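# Hold the first-aid pouch aloft, zip up and open

## Task

Lift the first-aid pouch into the air with a single hand so that it touches nothing else, including the holding arm's own camera. Its zip opening must face upward (some tilt is fine, but not close to sideways) and must gape wide enough for the biggest sachet to go in. At the end every sachet must rest on the table and neither hand may be holding any of them.

## Robot and tools

Robot: two arms, left_arm (carries a left hand) and right_arm (carries a right hand). Each hand has five fingers driven by six motors. Bases in the scene frame: left_arm at (-0.023, +0.357, +0.053) m, right_arm at (-0.005, -0.281, +0.004) m, both turned only slightly about z. A floor post stands behind the arms and a camera stand sits between them just behind the bases; do not strike either.

Frames. Scene frame: origin at table height midway between the nominal bases, +x out over the table, +y toward left_arm, +z up. Reported hand poses (end_effector_position in metres, end_effector_quat_wxyz) are in the scene frame. Motion offsets are instead along the current Hand target's own axes. Hand point: a spot 0.05 m in front of the palm and 0.15 m from the wrist face; its +z runs along the straightened fingers, +y comes out of the palm, and +x crosses the palm away from the thumb on the right hand but toward the thumb on the left hand. Fingertips reach about 0.06-0.07 m past the point along +z and lie 0.06 m behind it along -y. A wrist bracket on the little-finger side can collide with things.

The 28-number row (every value in [-1, 1], always all 28 even if one arm is idle): left dx, dy, dz, rx, ry, rz; left little, ring, middle, index, thumb_bend, thumb_turn; left force_limit, speed; then the same 14 for the right arm. Pose numbers are offsets, not poses: counted from that arm's Hand target at the start of the action, along the Hand target's axes; 1.0 = 0.6 m for dx/dy/dz and 180 degrees for the rotation vector rx/ry/rz. Six zeros means no new pose request for that arm. Finger numbers are absolute targets: -1 open/straight, +1 curled. thumb_bend -1 straight to +1 fully bent; thumb_turn -1 beside the palm to +1 opposite the fingers. force_limit maps -1..+1 to roughly 0..10 N fingertip force (0..15 N for the two thumb motors). speed rises linearly to full at +0.48; full travel takes 0.49 s. For a gentle grasp close with speed at -0.94 or below. To keep a hand unchanged, resend its last executed eight numbers (if none yet, use hand_measured plus hand_force_limit and hand_speed). With the thumb turned in, the hand grips objects about 0.035-0.065 m thick, handles down to about 0.025 m; thumb tip against index pad can pinch a light item up to about 0.08 m.

Tools.
- execute_actions(actions, cameras): actions is a list of actions; each action is up to 15 rows, one per 1/30 s step, the last row held to step 15. Every row in an action counts from the same start pose; the next action starts from the new Hand target, so repeating an offset keeps moving. Images only when actions is empty or cameras names them.
- move(target, speed, blend, blocking, cameras): target is one 28-number row or up to 15 rows; every row's offsets count from the Hand targets at the call's start, not from the previous row. Straight-line paths, shortest rotation, all ending together, capped at 10 s total. speed in m/s, 0.002-4.3, default 0.25 (turns at twice that in rad/s). blend in m rounds corners; 0 stops at each target. Hand numbers of later rows are applied on arrival. Paths ignore obstacles and the other arm; faster moves lag more and hit harder. blocking=false returns after about 0.5 s while motion continues.
- wait(seconds, cameras): 0-3600 s, commands nothing new.
- stop(cameras): brakes a running move.
- zoom_image(camera, region): region [x0, y0, x1, y1] in pixels, max 504x504, on one of cam_head_left, cam_head_right, cam_high, cam_low (504x504), cam_left_wrist, cam_right_wrist (672x504).
- show_instructions(): shows the reference images (a five-finger left hand diagram).
- finished_scene(scene): ends the scene permanently.

Results: poses, Hand target (last commanded pose after clipping; next offsets count from it), joint positions, velocities and torques, hand_measured, hand_stopped_by (moving, target, force, stalled, fault), hand_load_n (positive when pushing the finger open; a lost grip shows as load near 0), motor temperatures. A move adds a move: line (done, off_target, moving, held, fault, plus limits=paced or limits=held). done means within 10 mm and 2 degrees; it says nothing about contact.

Behaviour to expect: orientation commands are clipped to 40 degrees from the current orientation each step; the arm tracks loosely and often rests 1-3 cm (sometimes 5 cm) low. If it stops short, send the remaining distance as an offset. A blocked arm keeps pressing until commanded back past its hand point. Near the base axis a small motion can swing the whole arm.

Avoid: drops of any height, releasing moving parts, hitting fixed or heavy things, hard pushes, pressing the arms or hands together, closing a hand on the other hand's fingers, excessive finger load from twisting or fast swings, and anything leaving the table. Long holds or stretched-out arms heat motors; at 100 °C the arm goes limp for 30-60 s. Loose objects may occasionally be nudged by outside pushes.

Each tool is called in YAML: its name, and indented under it one key for each argument.

Reference images:

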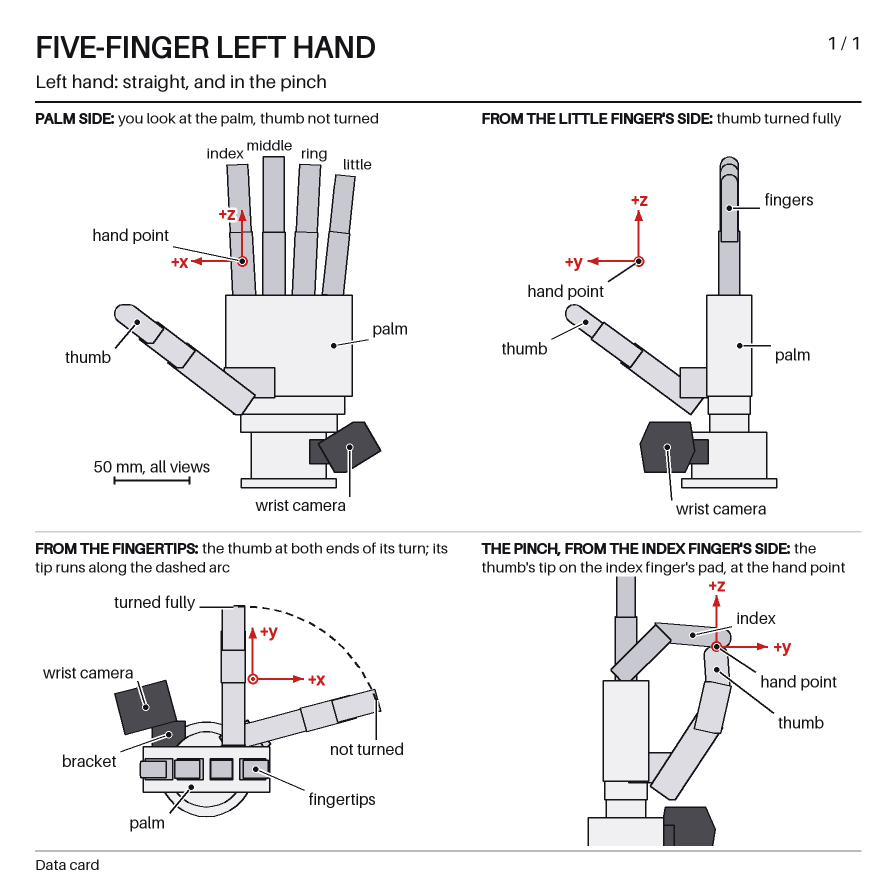

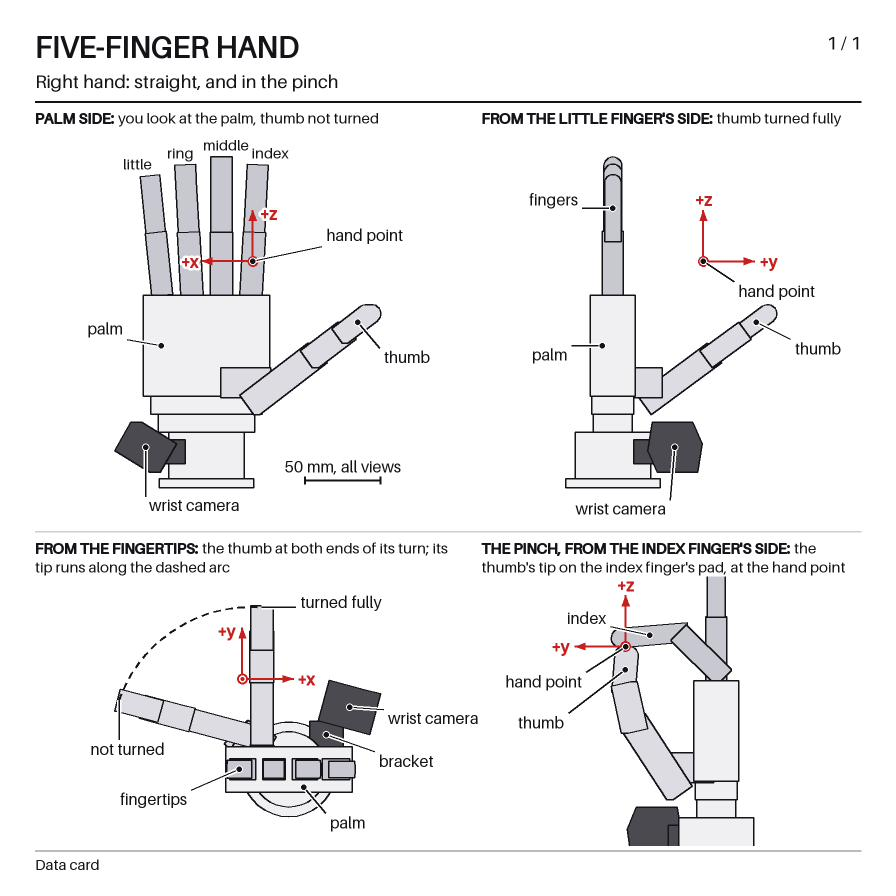

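## Session

execute_actions:
  actions: []

Scene clock: 0.00 s.
left_arm: end_effector_position=(+0.3528, +0.3419, +0.2009) hand_measured=(-1.000, -1.000, -1.000, -1.000, -1.000, -1.000) hand_load_n=(+0.0, +0.0, +0.0, -0.5, +0.0, +0.0) hand_stopped_by=(target, target, target, target, target, target) hand_force_limit=0.00 hand_speed=-0.80 end_effector_quat_wxyz=(+0.311, +0.694, -0.579, +0.295) | right_arm: end_effector_position=(+0.5676, -0.0399, +0.1785) hand_measured=(-1.000, -1.000, -1.000, -1.000, -1.000, -1.000) hand_load_n=(+0.0, +0.0, +0.0, +0.0, +0.0, +0.0) hand_stopped_by=(target, target, target, target, target, target) hand_force_limit=0.00 hand_speed=-0.80 end_effector_quat_wxyz=(-0.166, +0.929, +0.299, +0.142)
Joint positions: left_arm=[0.385 1.711 1.207 -1.42 0.83 0.347] | right_arm=[0.382 1.791 1.686 -1.138 -0.3 -1.737]
Joint velocities: within noise
Joint torques (N m): no reading
Motor temperatures (°C): left_arm=[23 24 29 30 30 22] | right_arm=[24 25 29 30 22 26]
Heat: left arm: hottest wrist pitch 30 °C; right arm: hottest wrist pitch 30 °C.
Hand target: left_arm +0.3577, +0.3438, +0.2028; +0.306, +0.693, -0.581, +0.297 | right_arm +0.5757, -0.0363, +0.1964; -0.168, +0.925, +0.301, +0.161

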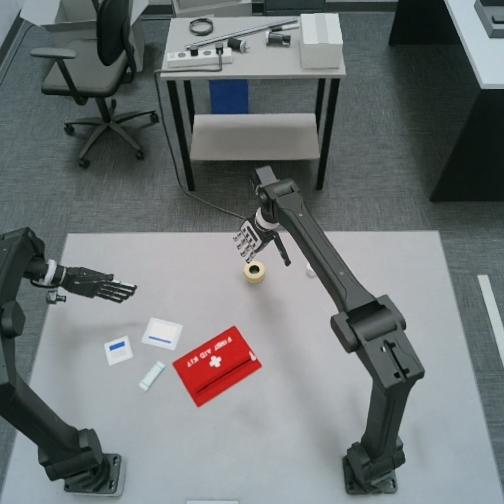

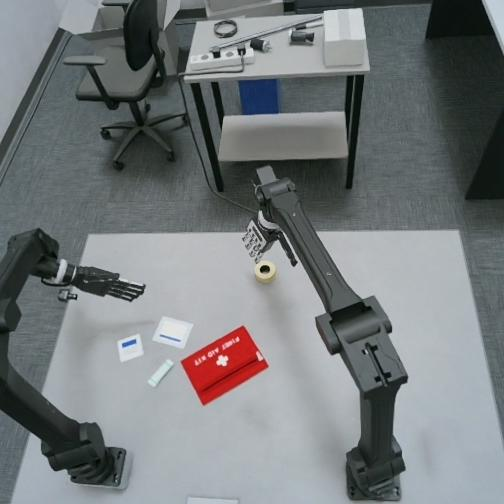

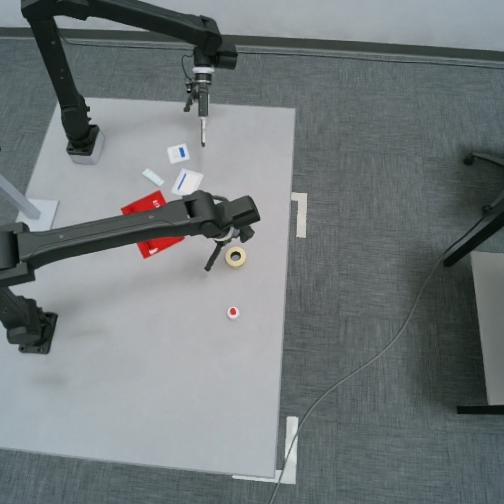

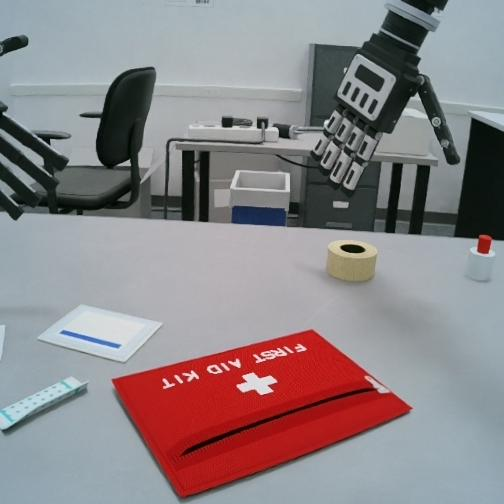

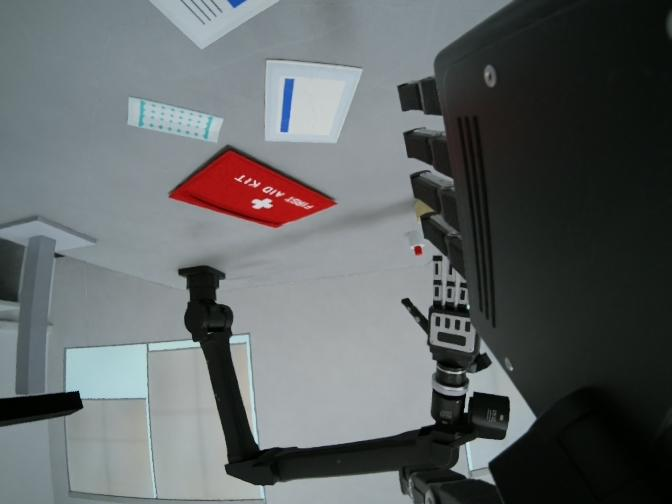

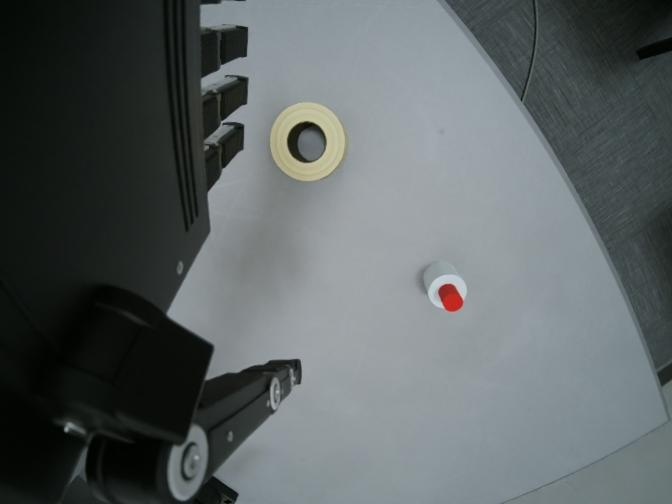

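zoom_image:
  camera: "cam_head_left"
  region: [80, 300, 280, 430]

zoom_image:
  camera: "cam_low"
  region: [100, 300, 430, 504]

zoom_image:
  camera: "cam_high"
  region: [90, 120, 260, 290]

Scaled by 2.520.

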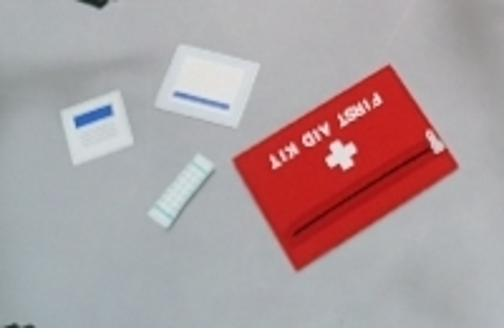

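Scaled by 1.527.

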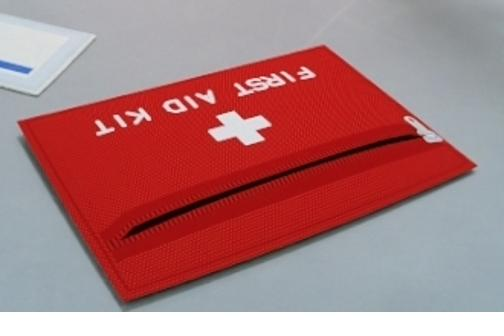

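Scaled by 2.965.

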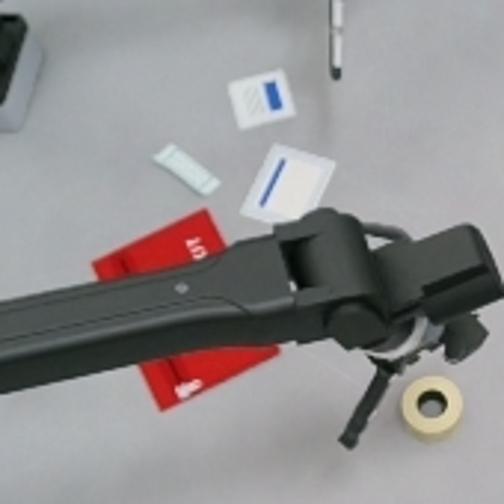

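zoom_image:
  camera: "cam_left_wrist"
  region: [100, 40, 400, 265]

zoom_image:
  camera: "cam_low"
  region: [150, 370, 320, 504]

zoom_image:
  camera: "cam_low"
  region: [300, 330, 430, 440]

Scaled by 1.680 from the camera's image (finer frame: 960x720).

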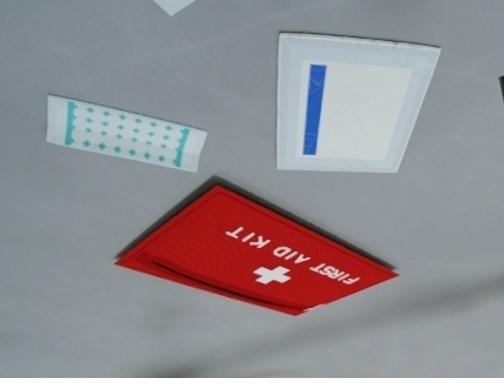

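Scaled by 2.965.

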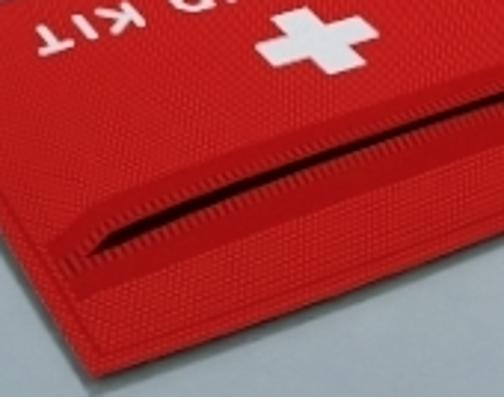

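Scaled by 3.877.

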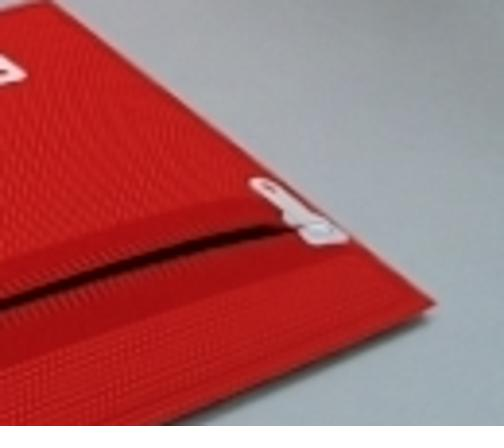

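move:
  target: [0,0,0,0,0,0,-1,-1,-1,-1,-1,-1,0,-0.8,-0.407,0.125,-0.492,0,0,0,-1,-1,-1,-1,-1,-1,0,-0.8]
  cameras: ["all"]

Scene clock: 8.90 s.
left_arm: end_effector_position=(+0.3528, +0.3419, +0.2009) hand_measured=(-1.000, -1.000, -1.000, -1.000, -1.000, -1.000) hand_load_n=(+0.0, +0.0, +0.0, +0.0, +0.0, +0.0) hand_stopped_by=(target, target, target, target, target, target) hand_force_limit=0.00 hand_speed=-0.80 end_effector_quat_wxyz=(+0.311, +0.694, -0.579, +0.295) | right_arm: end_effector_position=(+0.3763, -0.3323, +0.3363) hand_measured=(-1.000, -1.000, -1.000, -1.000, -1.000, -1.000) hand_load_n=(+0.0, +0.0, +0.0, +0.0, +0.0, +0.0) hand_stopped_by=(target, target, target, target, target, target) hand_force_limit=0.00 hand_speed=-0.80 end_effector_quat_wxyz=(-0.119, +0.961, +0.190, +0.161)
Joint positions: left_arm=[0.385 1.711 1.207 -1.42 0.83 0.347] | right_arm=[-0.152 1.2 1.454 -1.585 -0.326 -2.047]
Joint torques (N m): left_arm=[-0.03 -15.74 10.02 -0.27 0.56 -0.11] | right_arm=[-0.38 -8.47 11.95 1.14 -0.14 -0.18]
Heat: left arm: hottest wrist pitch 30 °C; right arm: hottest elbow 30 °C.
Hand target: left_arm +0.3577, +0.3438, +0.2028; +0.306, +0.693, -0.581, +0.297 | right_arm +0.3761, -0.3366, +0.3461; -0.168, +0.925, +0.301, +0.161
Off the commanded pose: left_arm 0.006 m, 1 deg | right_arm 0.011 m, 15 deg.
joint sent to its limit (right arm) — joint 6 (wrist roll), lower limit. The joint targets are off in orientation, not in position.
move: off_target (right_arm)

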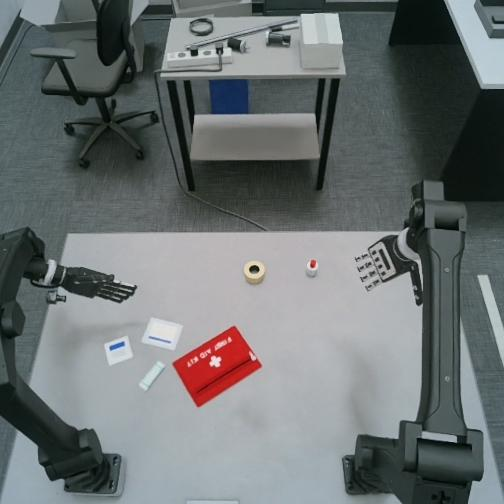

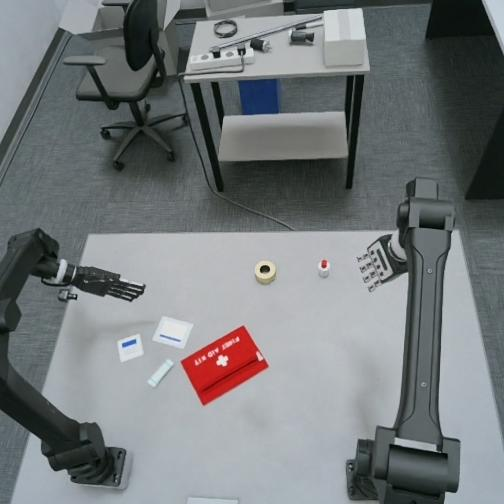

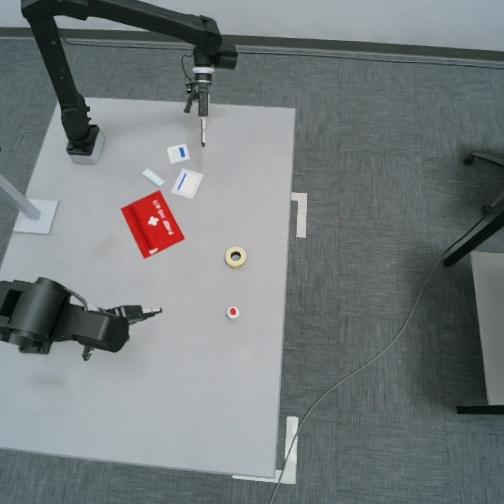

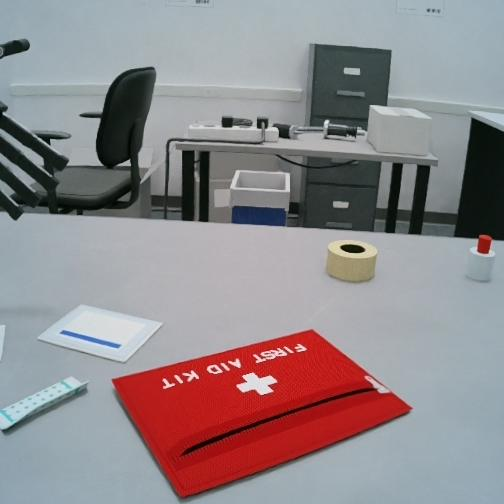

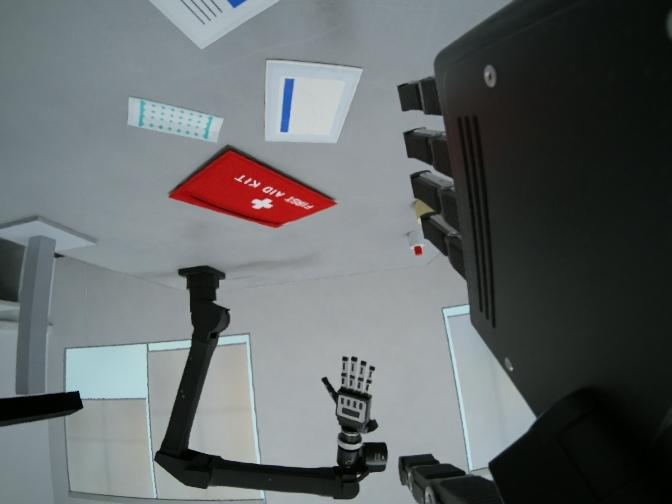

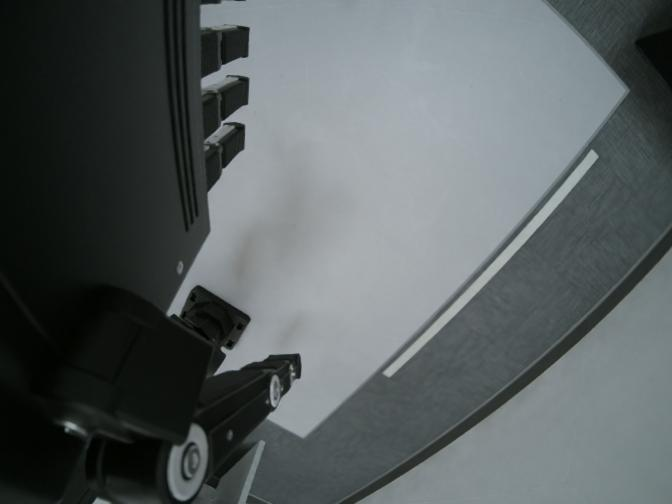

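move:
  target: [0.285,0.3235,0.2607,-0.374,-0.106,0.811,-1,-1,-1,-1,-1,-1,0,-0.8,0,0,0,0,0,0.25,-1,-1,-1,-1,-1,-1,0,-0.8]
  cameras: ["all"]

Scene clock: 19.00 s.
left_arm: end_effector_position=(+0.1994, +0.0926, +0.2491) hand_measured=(-1.000, -1.000, -1.000, -1.000, -1.000, -1.000) hand_load_n=(+0.0, +0.0, +0.0, +0.0, +0.0, +0.0) hand_stopped_by=(target, target, target, target, target, target) hand_force_limit=0.00 hand_speed=-0.80 end_effector_quat_wxyz=(-0.009, +0.493, +0.870, +0.003) | right_arm: end_effector_position=(+0.3667, -0.3288, +0.3265) hand_measured=(-1.000, -1.000, -1.000, -1.000, -1.000, -1.000) hand_load_n=(+0.0, +0.0, +0.0, +0.0, +0.0, +0.0) hand_stopped_by=(target, target, target, target, target, target) hand_force_limit=0.00 hand_speed=-0.80 end_effector_quat_wxyz=(-0.212, +0.971, -0.072, +0.087)
Joint positions: left_arm=[-1.027 1.33 1.198 -1.457 0.004 1.56] | right_arm=[-0.228 1.323 1.549 -1.669 -0.445 -1.597]
Joint torques (N m): left_arm=[-0.38 -12.57 10.17 0.7 -0.09 0.07] | right_arm=[-1.38 -9 15.08 0.72 -0.44 0.01]
Heat: left arm: hottest elbow 30 °C; right arm: hottest elbow 32 °C.
Hand target: left_arm +0.1999, +0.0904, +0.2500; -0.001, +0.500, +0.866, +0.000 | right_arm +0.3762, -0.3366, +0.3461; -0.217, +0.970, -0.076, +0.085
Off the commanded pose: left_arm 0.002 m, 1 deg | right_arm 0.023 m, 1 deg.
joint sent to its limit (right arm) — joint 4 (wrist pitch), lower limit. The joint targets still meet the commanded pose.
move: off_target (right_arm)

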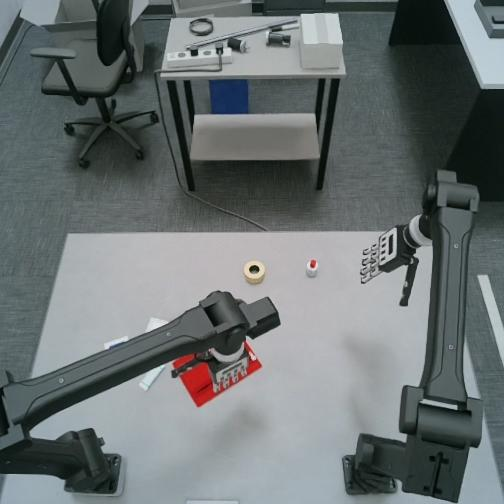

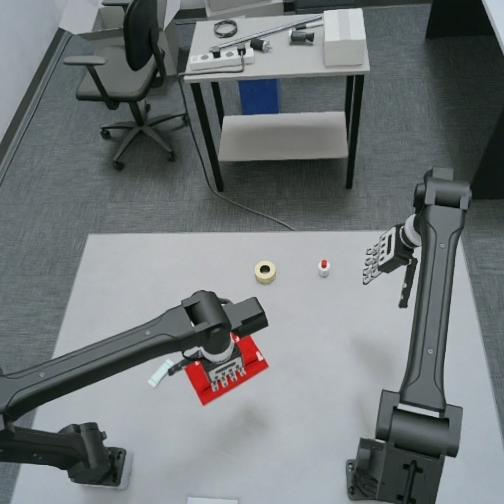

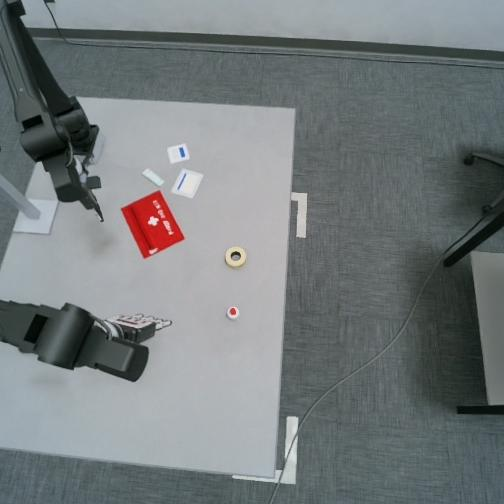

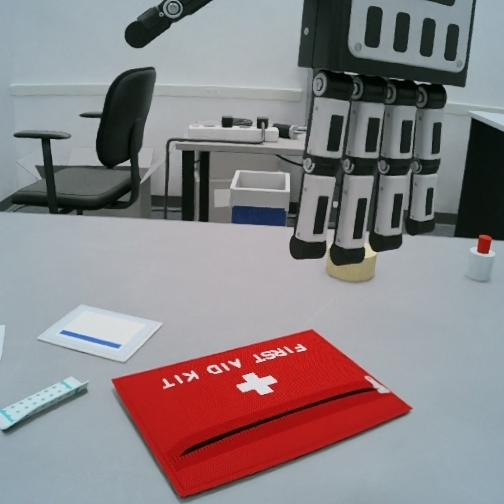

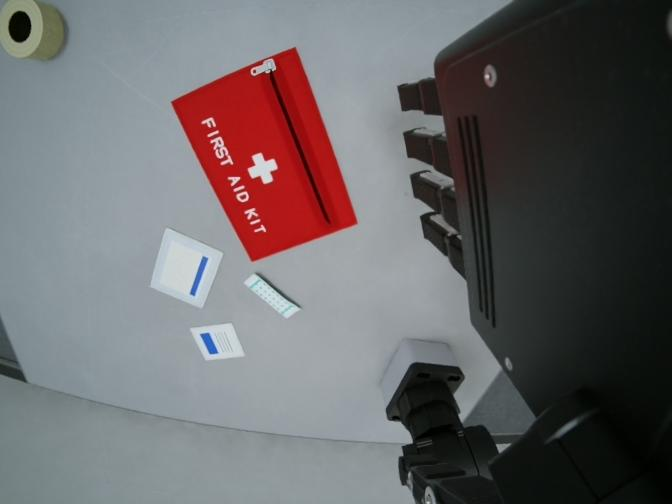

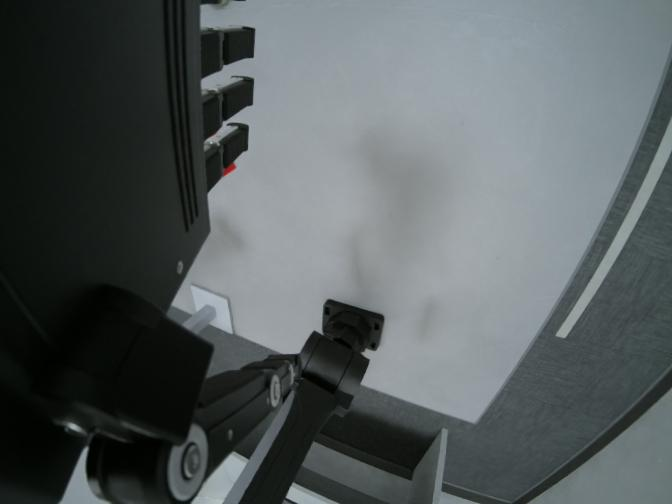

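zoom_image:
  camera: "cam_left_wrist"
  region: [160, 30, 380, 270]

Scaled by 2.100 from the camera's image (finer frame: 960x720).

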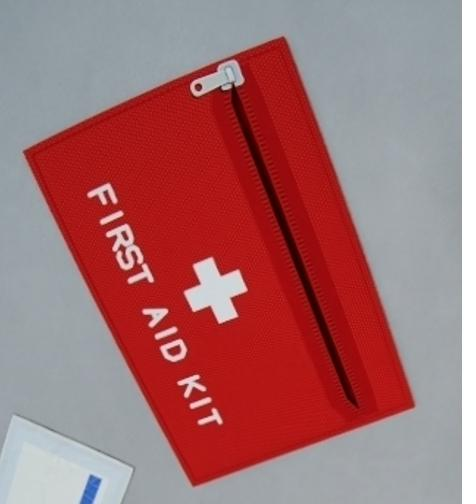

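move:
  target: [-0.0622,0.041,0.2167,0.2212,-0.2212,-0.464,1,1,-0.1,-0.1,-0.7,1,0,-0.2,0.1575,0.0475,0.094,0,0,0,-1,-1,-1,-1,-1,-1,0,-0.8]
  cameras: ["all"]

Scene clock: 32.17 s.
left_arm: end_effector_position=(+0.2344, +0.0703, +0.1157) hand_measured=(+1.000, +1.000, -0.100, -0.100, -0.700, +1.000) hand_load_n=(+0.0, +0.0, +0.0, +0.0, +0.0, +0.0) hand_stopped_by=(target, target, target, target, target, target) hand_force_limit=0.00 hand_speed=-0.20 end_effector_quat_wxyz=(+0.103, -0.228, +0.878, -0.407) | right_arm: end_effector_position=(+0.4563, -0.3459, +0.2780) hand_measured=(-1.000, -1.000, -1.000, -1.000, -1.000, -1.000) hand_load_n=(+0.0, -0.5, +0.0, +0.0, +0.0, +0.0) hand_stopped_by=(target, target, target, target, target, target) hand_force_limit=0.00 hand_speed=-0.80 end_effector_quat_wxyz=(-0.219, +0.971, -0.080, +0.051)
Joint positions: left_arm=[-0.631 1.132 0.527 -0.144 0.318 0.276] | right_arm=[-0.228 1.596 1.71 -1.631 -0.452 -1.597]
Joint torques (N m): left_arm=[0.73 -8.47 10 2.22 0.07 -0.15] | right_arm=[-0.73 -13.98 15.23 1.65 -0.47 -0.12]
Motor temperatures (°C): left_arm=[23 25 31 30 30 22] | right_arm=[23 25 35 29 22 26]
Heat: left arm: hottest elbow 31 °C; right arm: hottest elbow 35 °C.
Hand target: left_arm +0.2396, +0.0704, +0.1199; +0.111, -0.234, +0.872, -0.415 | right_arm +0.4760, -0.3564, +0.2959; -0.217, +0.970, -0.076, +0.085
Off the commanded pose: left_arm 0.007 m, 2 deg | right_arm 0.029 m, 4 deg.
move: off_target (right_arm)

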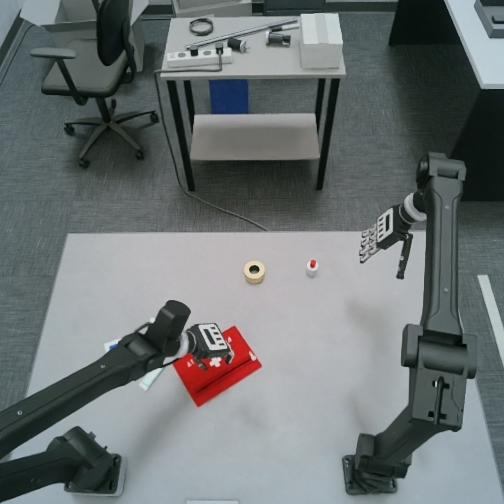

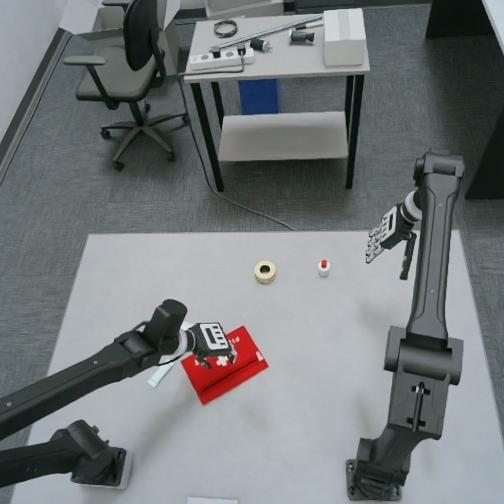

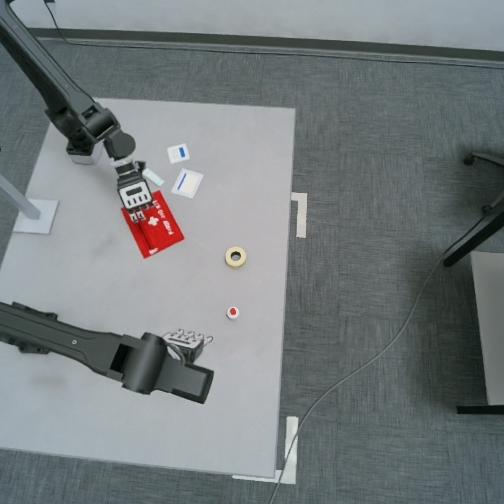

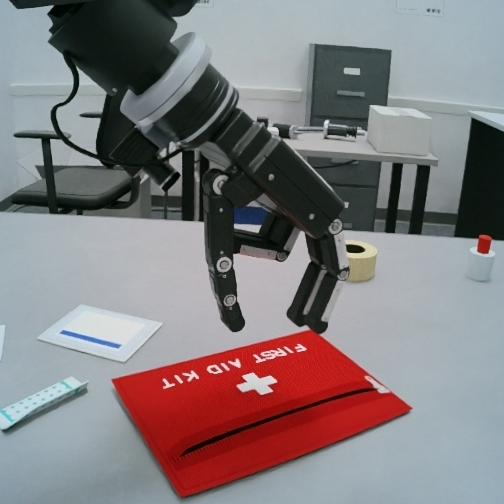

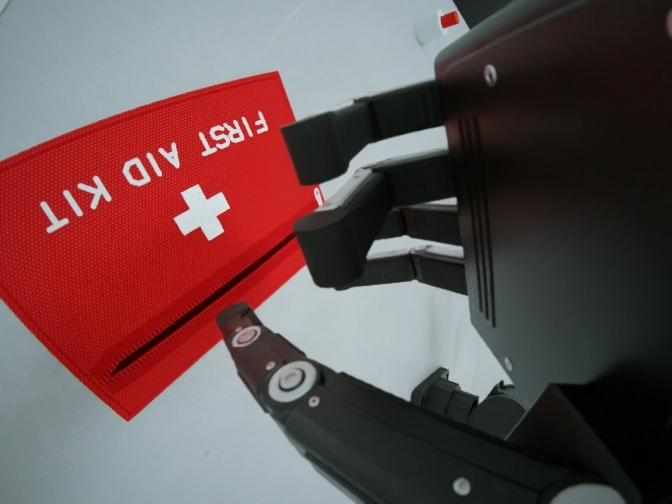

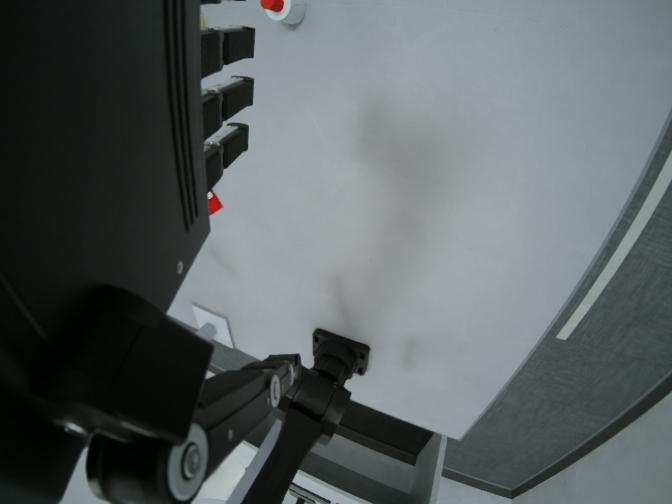

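zoom_image:
  camera: "cam_high"
  region: [90, 130, 210, 270]

zoom_image:
  camera: "cam_head_right"
  region: [150, 290, 290, 420]

Scaled by 3.600.

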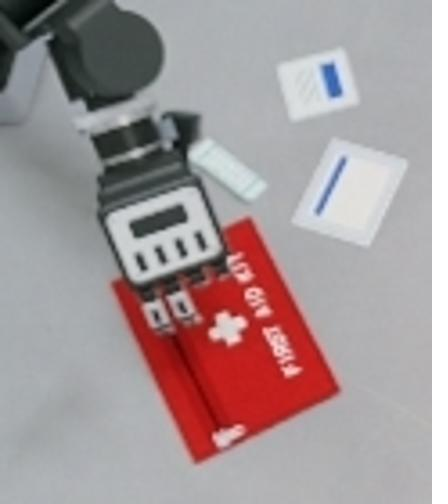

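Scaled by 3.600.

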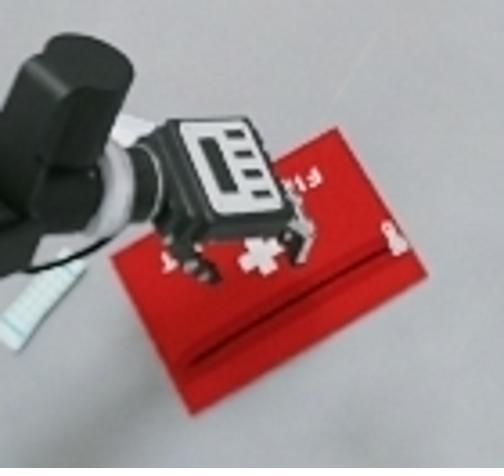

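move:
  target: [0,0.084,0.068,0,0,0,1,1,-0.1,-0.1,-0.7,1,0,-0.2,0,0,0,0,0,0,-1,-1,-1,-1,-1,-1,0,-0.8]
  speed: 0.1
  cameras: ["cam_head_left","cam_head_right","cam_high","cam_low","cam_left_wrist"]

zoom_image:
  camera: "cam_high"
  region: [90, 130, 210, 270]

zoom_image:
  camera: "cam_head_right"
  region: [150, 290, 290, 420]

Scene clock: 34.40 s.
left_arm: end_effector_position=(+0.2352, +0.0698, +0.0558) hand_measured=(+1.000, +1.000, -0.100, -0.100, -0.700, +1.000) hand_load_n=(+0.0, +0.0, +0.0, +0.0, +0.0, +0.0) hand_stopped_by=(target, target, target, target, target, target) hand_force_limit=0.00 hand_speed=-0.20 end_effector_quat_wxyz=(+0.107, -0.227, +0.876, -0.412) | right_arm: end_effector_position=(+0.4563, -0.3459, +0.2780) hand_measured=(-1.000, -1.000, -1.000, -1.000, -1.000, -1.000) hand_load_n=(+0.0, +0.0, +0.0, +0.0, +0.0, +0.0) hand_stopped_by=(target, target, target, target, target, target) hand_force_limit=0.00 hand_speed=-0.80 end_effector_quat_wxyz=(-0.219, +0.971, -0.080, +0.051)
Joint positions: left_arm=[-0.631 1.301 0.436 0.131 0.317 0.275] | right_arm=[-0.228 1.596 1.71 -1.631 -0.452 -1.597]
Joint torques (N m): left_arm=[0.85 -7.94 8.24 2.35 0.08 -0.18] | right_arm=[-0.97 -13.86 15.21 1.77 -0.44 -0.16]
Heat: left arm: hottest elbow 31 °C; right arm: hottest elbow 35 °C.
Hand target: left_arm +0.2395, +0.0705, +0.0551; +0.111, -0.234, +0.872, -0.415 | right_arm +0.4760, -0.3564, +0.2959; -0.217, +0.970, -0.076, +0.085
Off the commanded pose: left_arm 0.004 m, 1 deg | right_arm 0.029 m, 4 deg.
move: done

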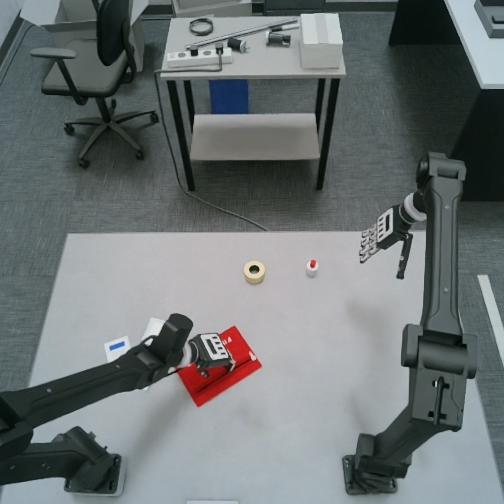

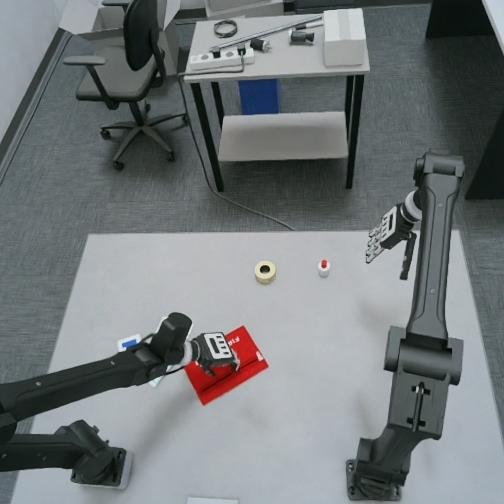

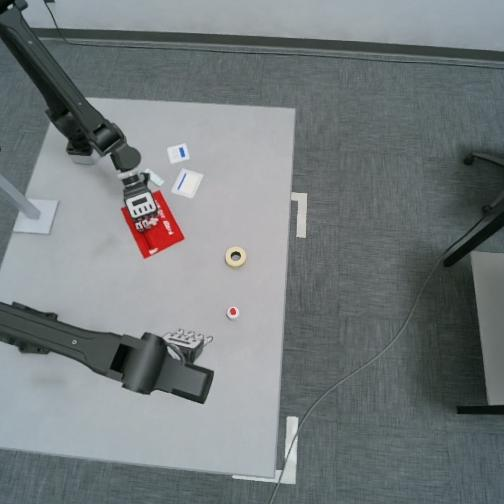

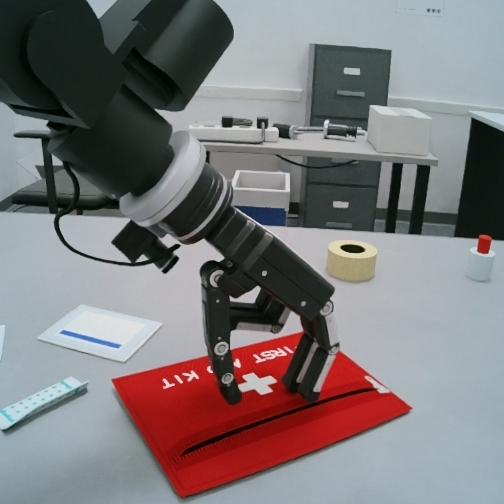

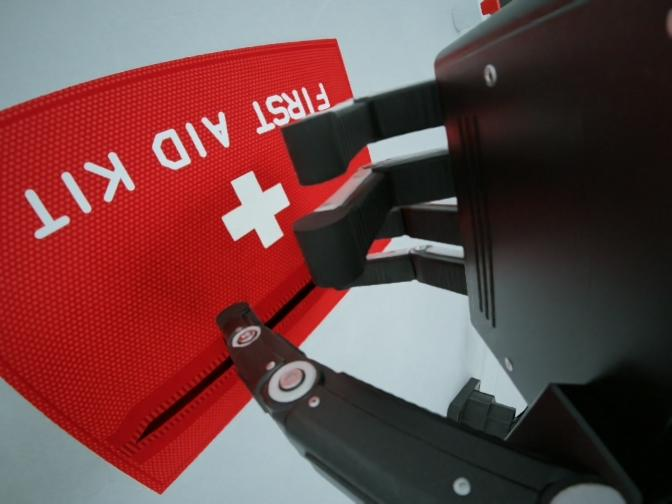

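Scaled by 3.600.

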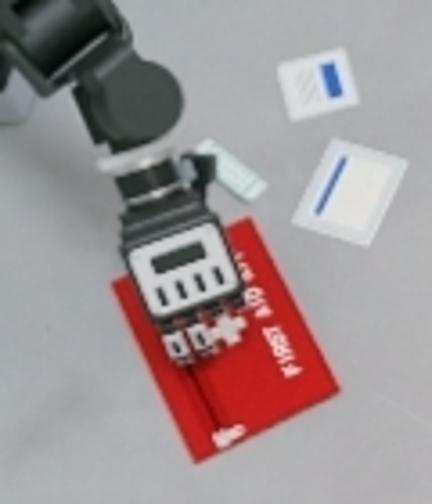

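Scaled by 3.600.

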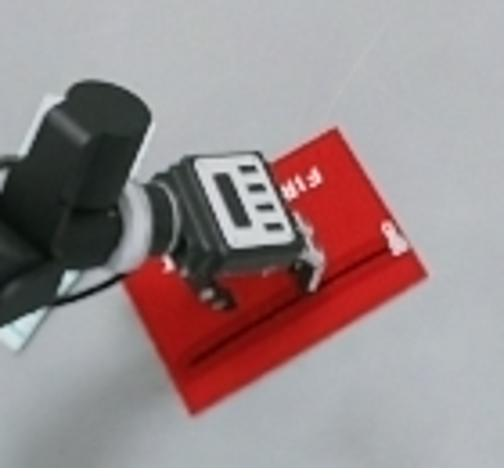

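move:
  target: [-0.03,0.0324,0.0262,0,0,0,1,1,-0.1,-0.1,-0.7,1,0,-0.2,0,0,0,0,0,0,-1,-1,-1,-1,-1,-1,0,-0.8]
  speed: 0.06
  cameras: ["cam_head_left","cam_head_right","cam_high","cam_low","cam_left_wrist"]

zoom_image:
  camera: "cam_low"
  region: [100, 250, 430, 504]

zoom_image:
  camera: "cam_head_right"
  region: [150, 290, 290, 420]

Scene clock: 36.70 s.
left_arm: end_effector_position=(+0.2524, +0.0741, +0.0377) hand_measured=(+1.000, +1.000, -0.100, -0.100, -0.700, +1.000) hand_load_n=(+0.0, +0.0, -0.5, +0.0, +0.0, +0.0) hand_stopped_by=(target, target, target, target, target, target) hand_force_limit=0.00 hand_speed=-0.20 end_effector_quat_wxyz=(+0.108, -0.233, +0.870, -0.421) | right_arm: end_effector_position=(+0.4563, -0.3459, +0.2780) hand_measured=(-1.000, -1.000, -1.000, -1.000, -1.000, -1.000) hand_load_n=(+0.0, +0.0, +0.0, +0.0, +0.0, +0.0) hand_stopped_by=(target, target, target, target, target, target) hand_force_limit=0.00 hand_speed=-0.80 end_effector_quat_wxyz=(-0.219, +0.971, -0.080, +0.051)
Joint positions: left_arm=[-0.58 1.398 0.436 0.235 0.357 0.291] | right_arm=[-0.228 1.596 1.71 -1.631 -0.452 -1.597]
Joint torques (N m): left_arm=[0.97 -7.65 7.34 2.15 0.16 0.01] | right_arm=[-0.73 -13.8 15.19 1.76 -0.47 -0.15]
Heat: left arm: hottest elbow 31 °C; right arm: hottest elbow 35 °C.
Hand target: left_arm +0.2549, +0.0794, +0.0301; +0.111, -0.234, +0.872, -0.416 | right_arm +0.4760, -0.3564, +0.2959; -0.217, +0.970, -0.076, +0.085
Off the commanded pose: left_arm 0.010 m, 1 deg | right_arm 0.029 m, 4 deg.
move: done

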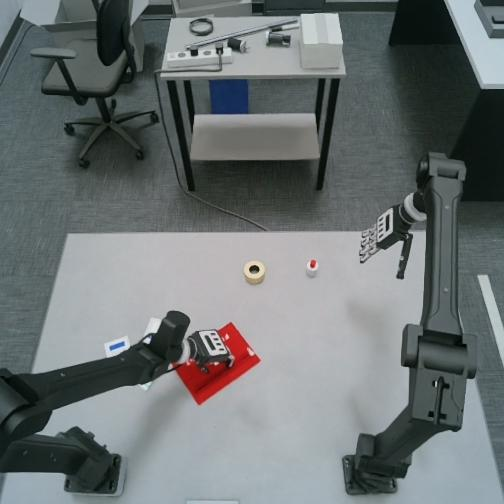

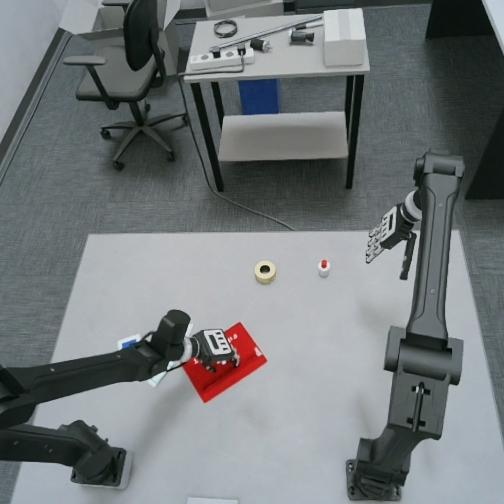

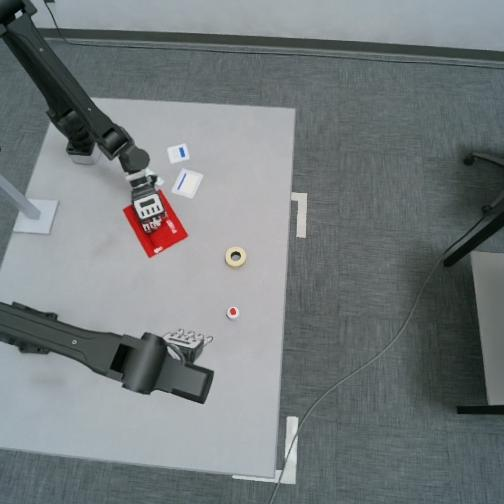

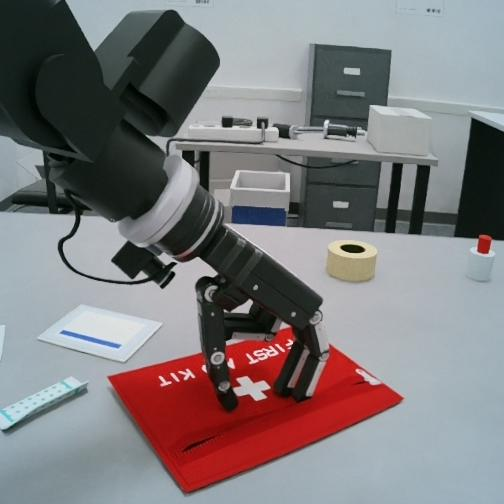

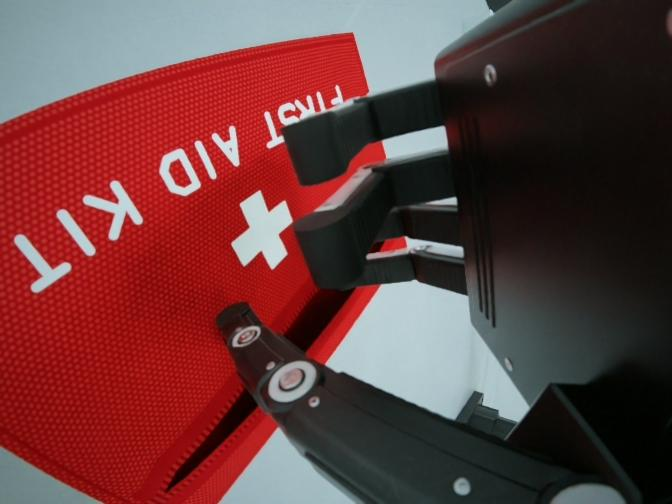

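Scaled by 1.527.

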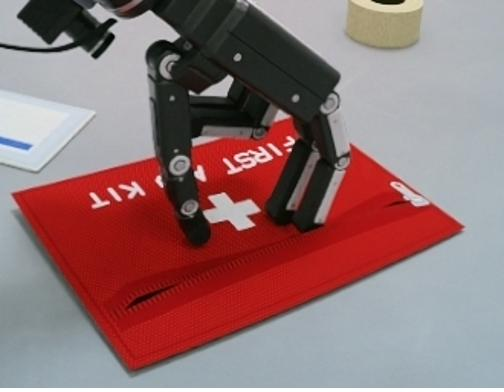

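Scaled by 3.600.

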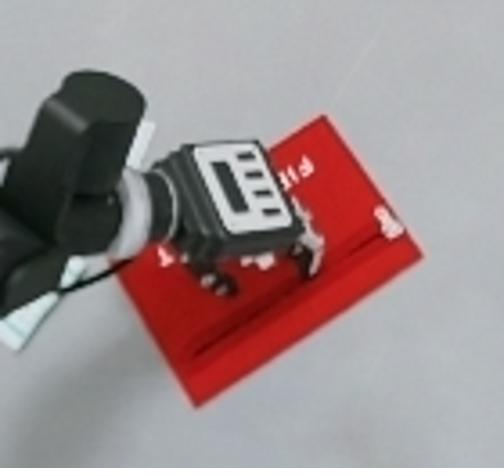

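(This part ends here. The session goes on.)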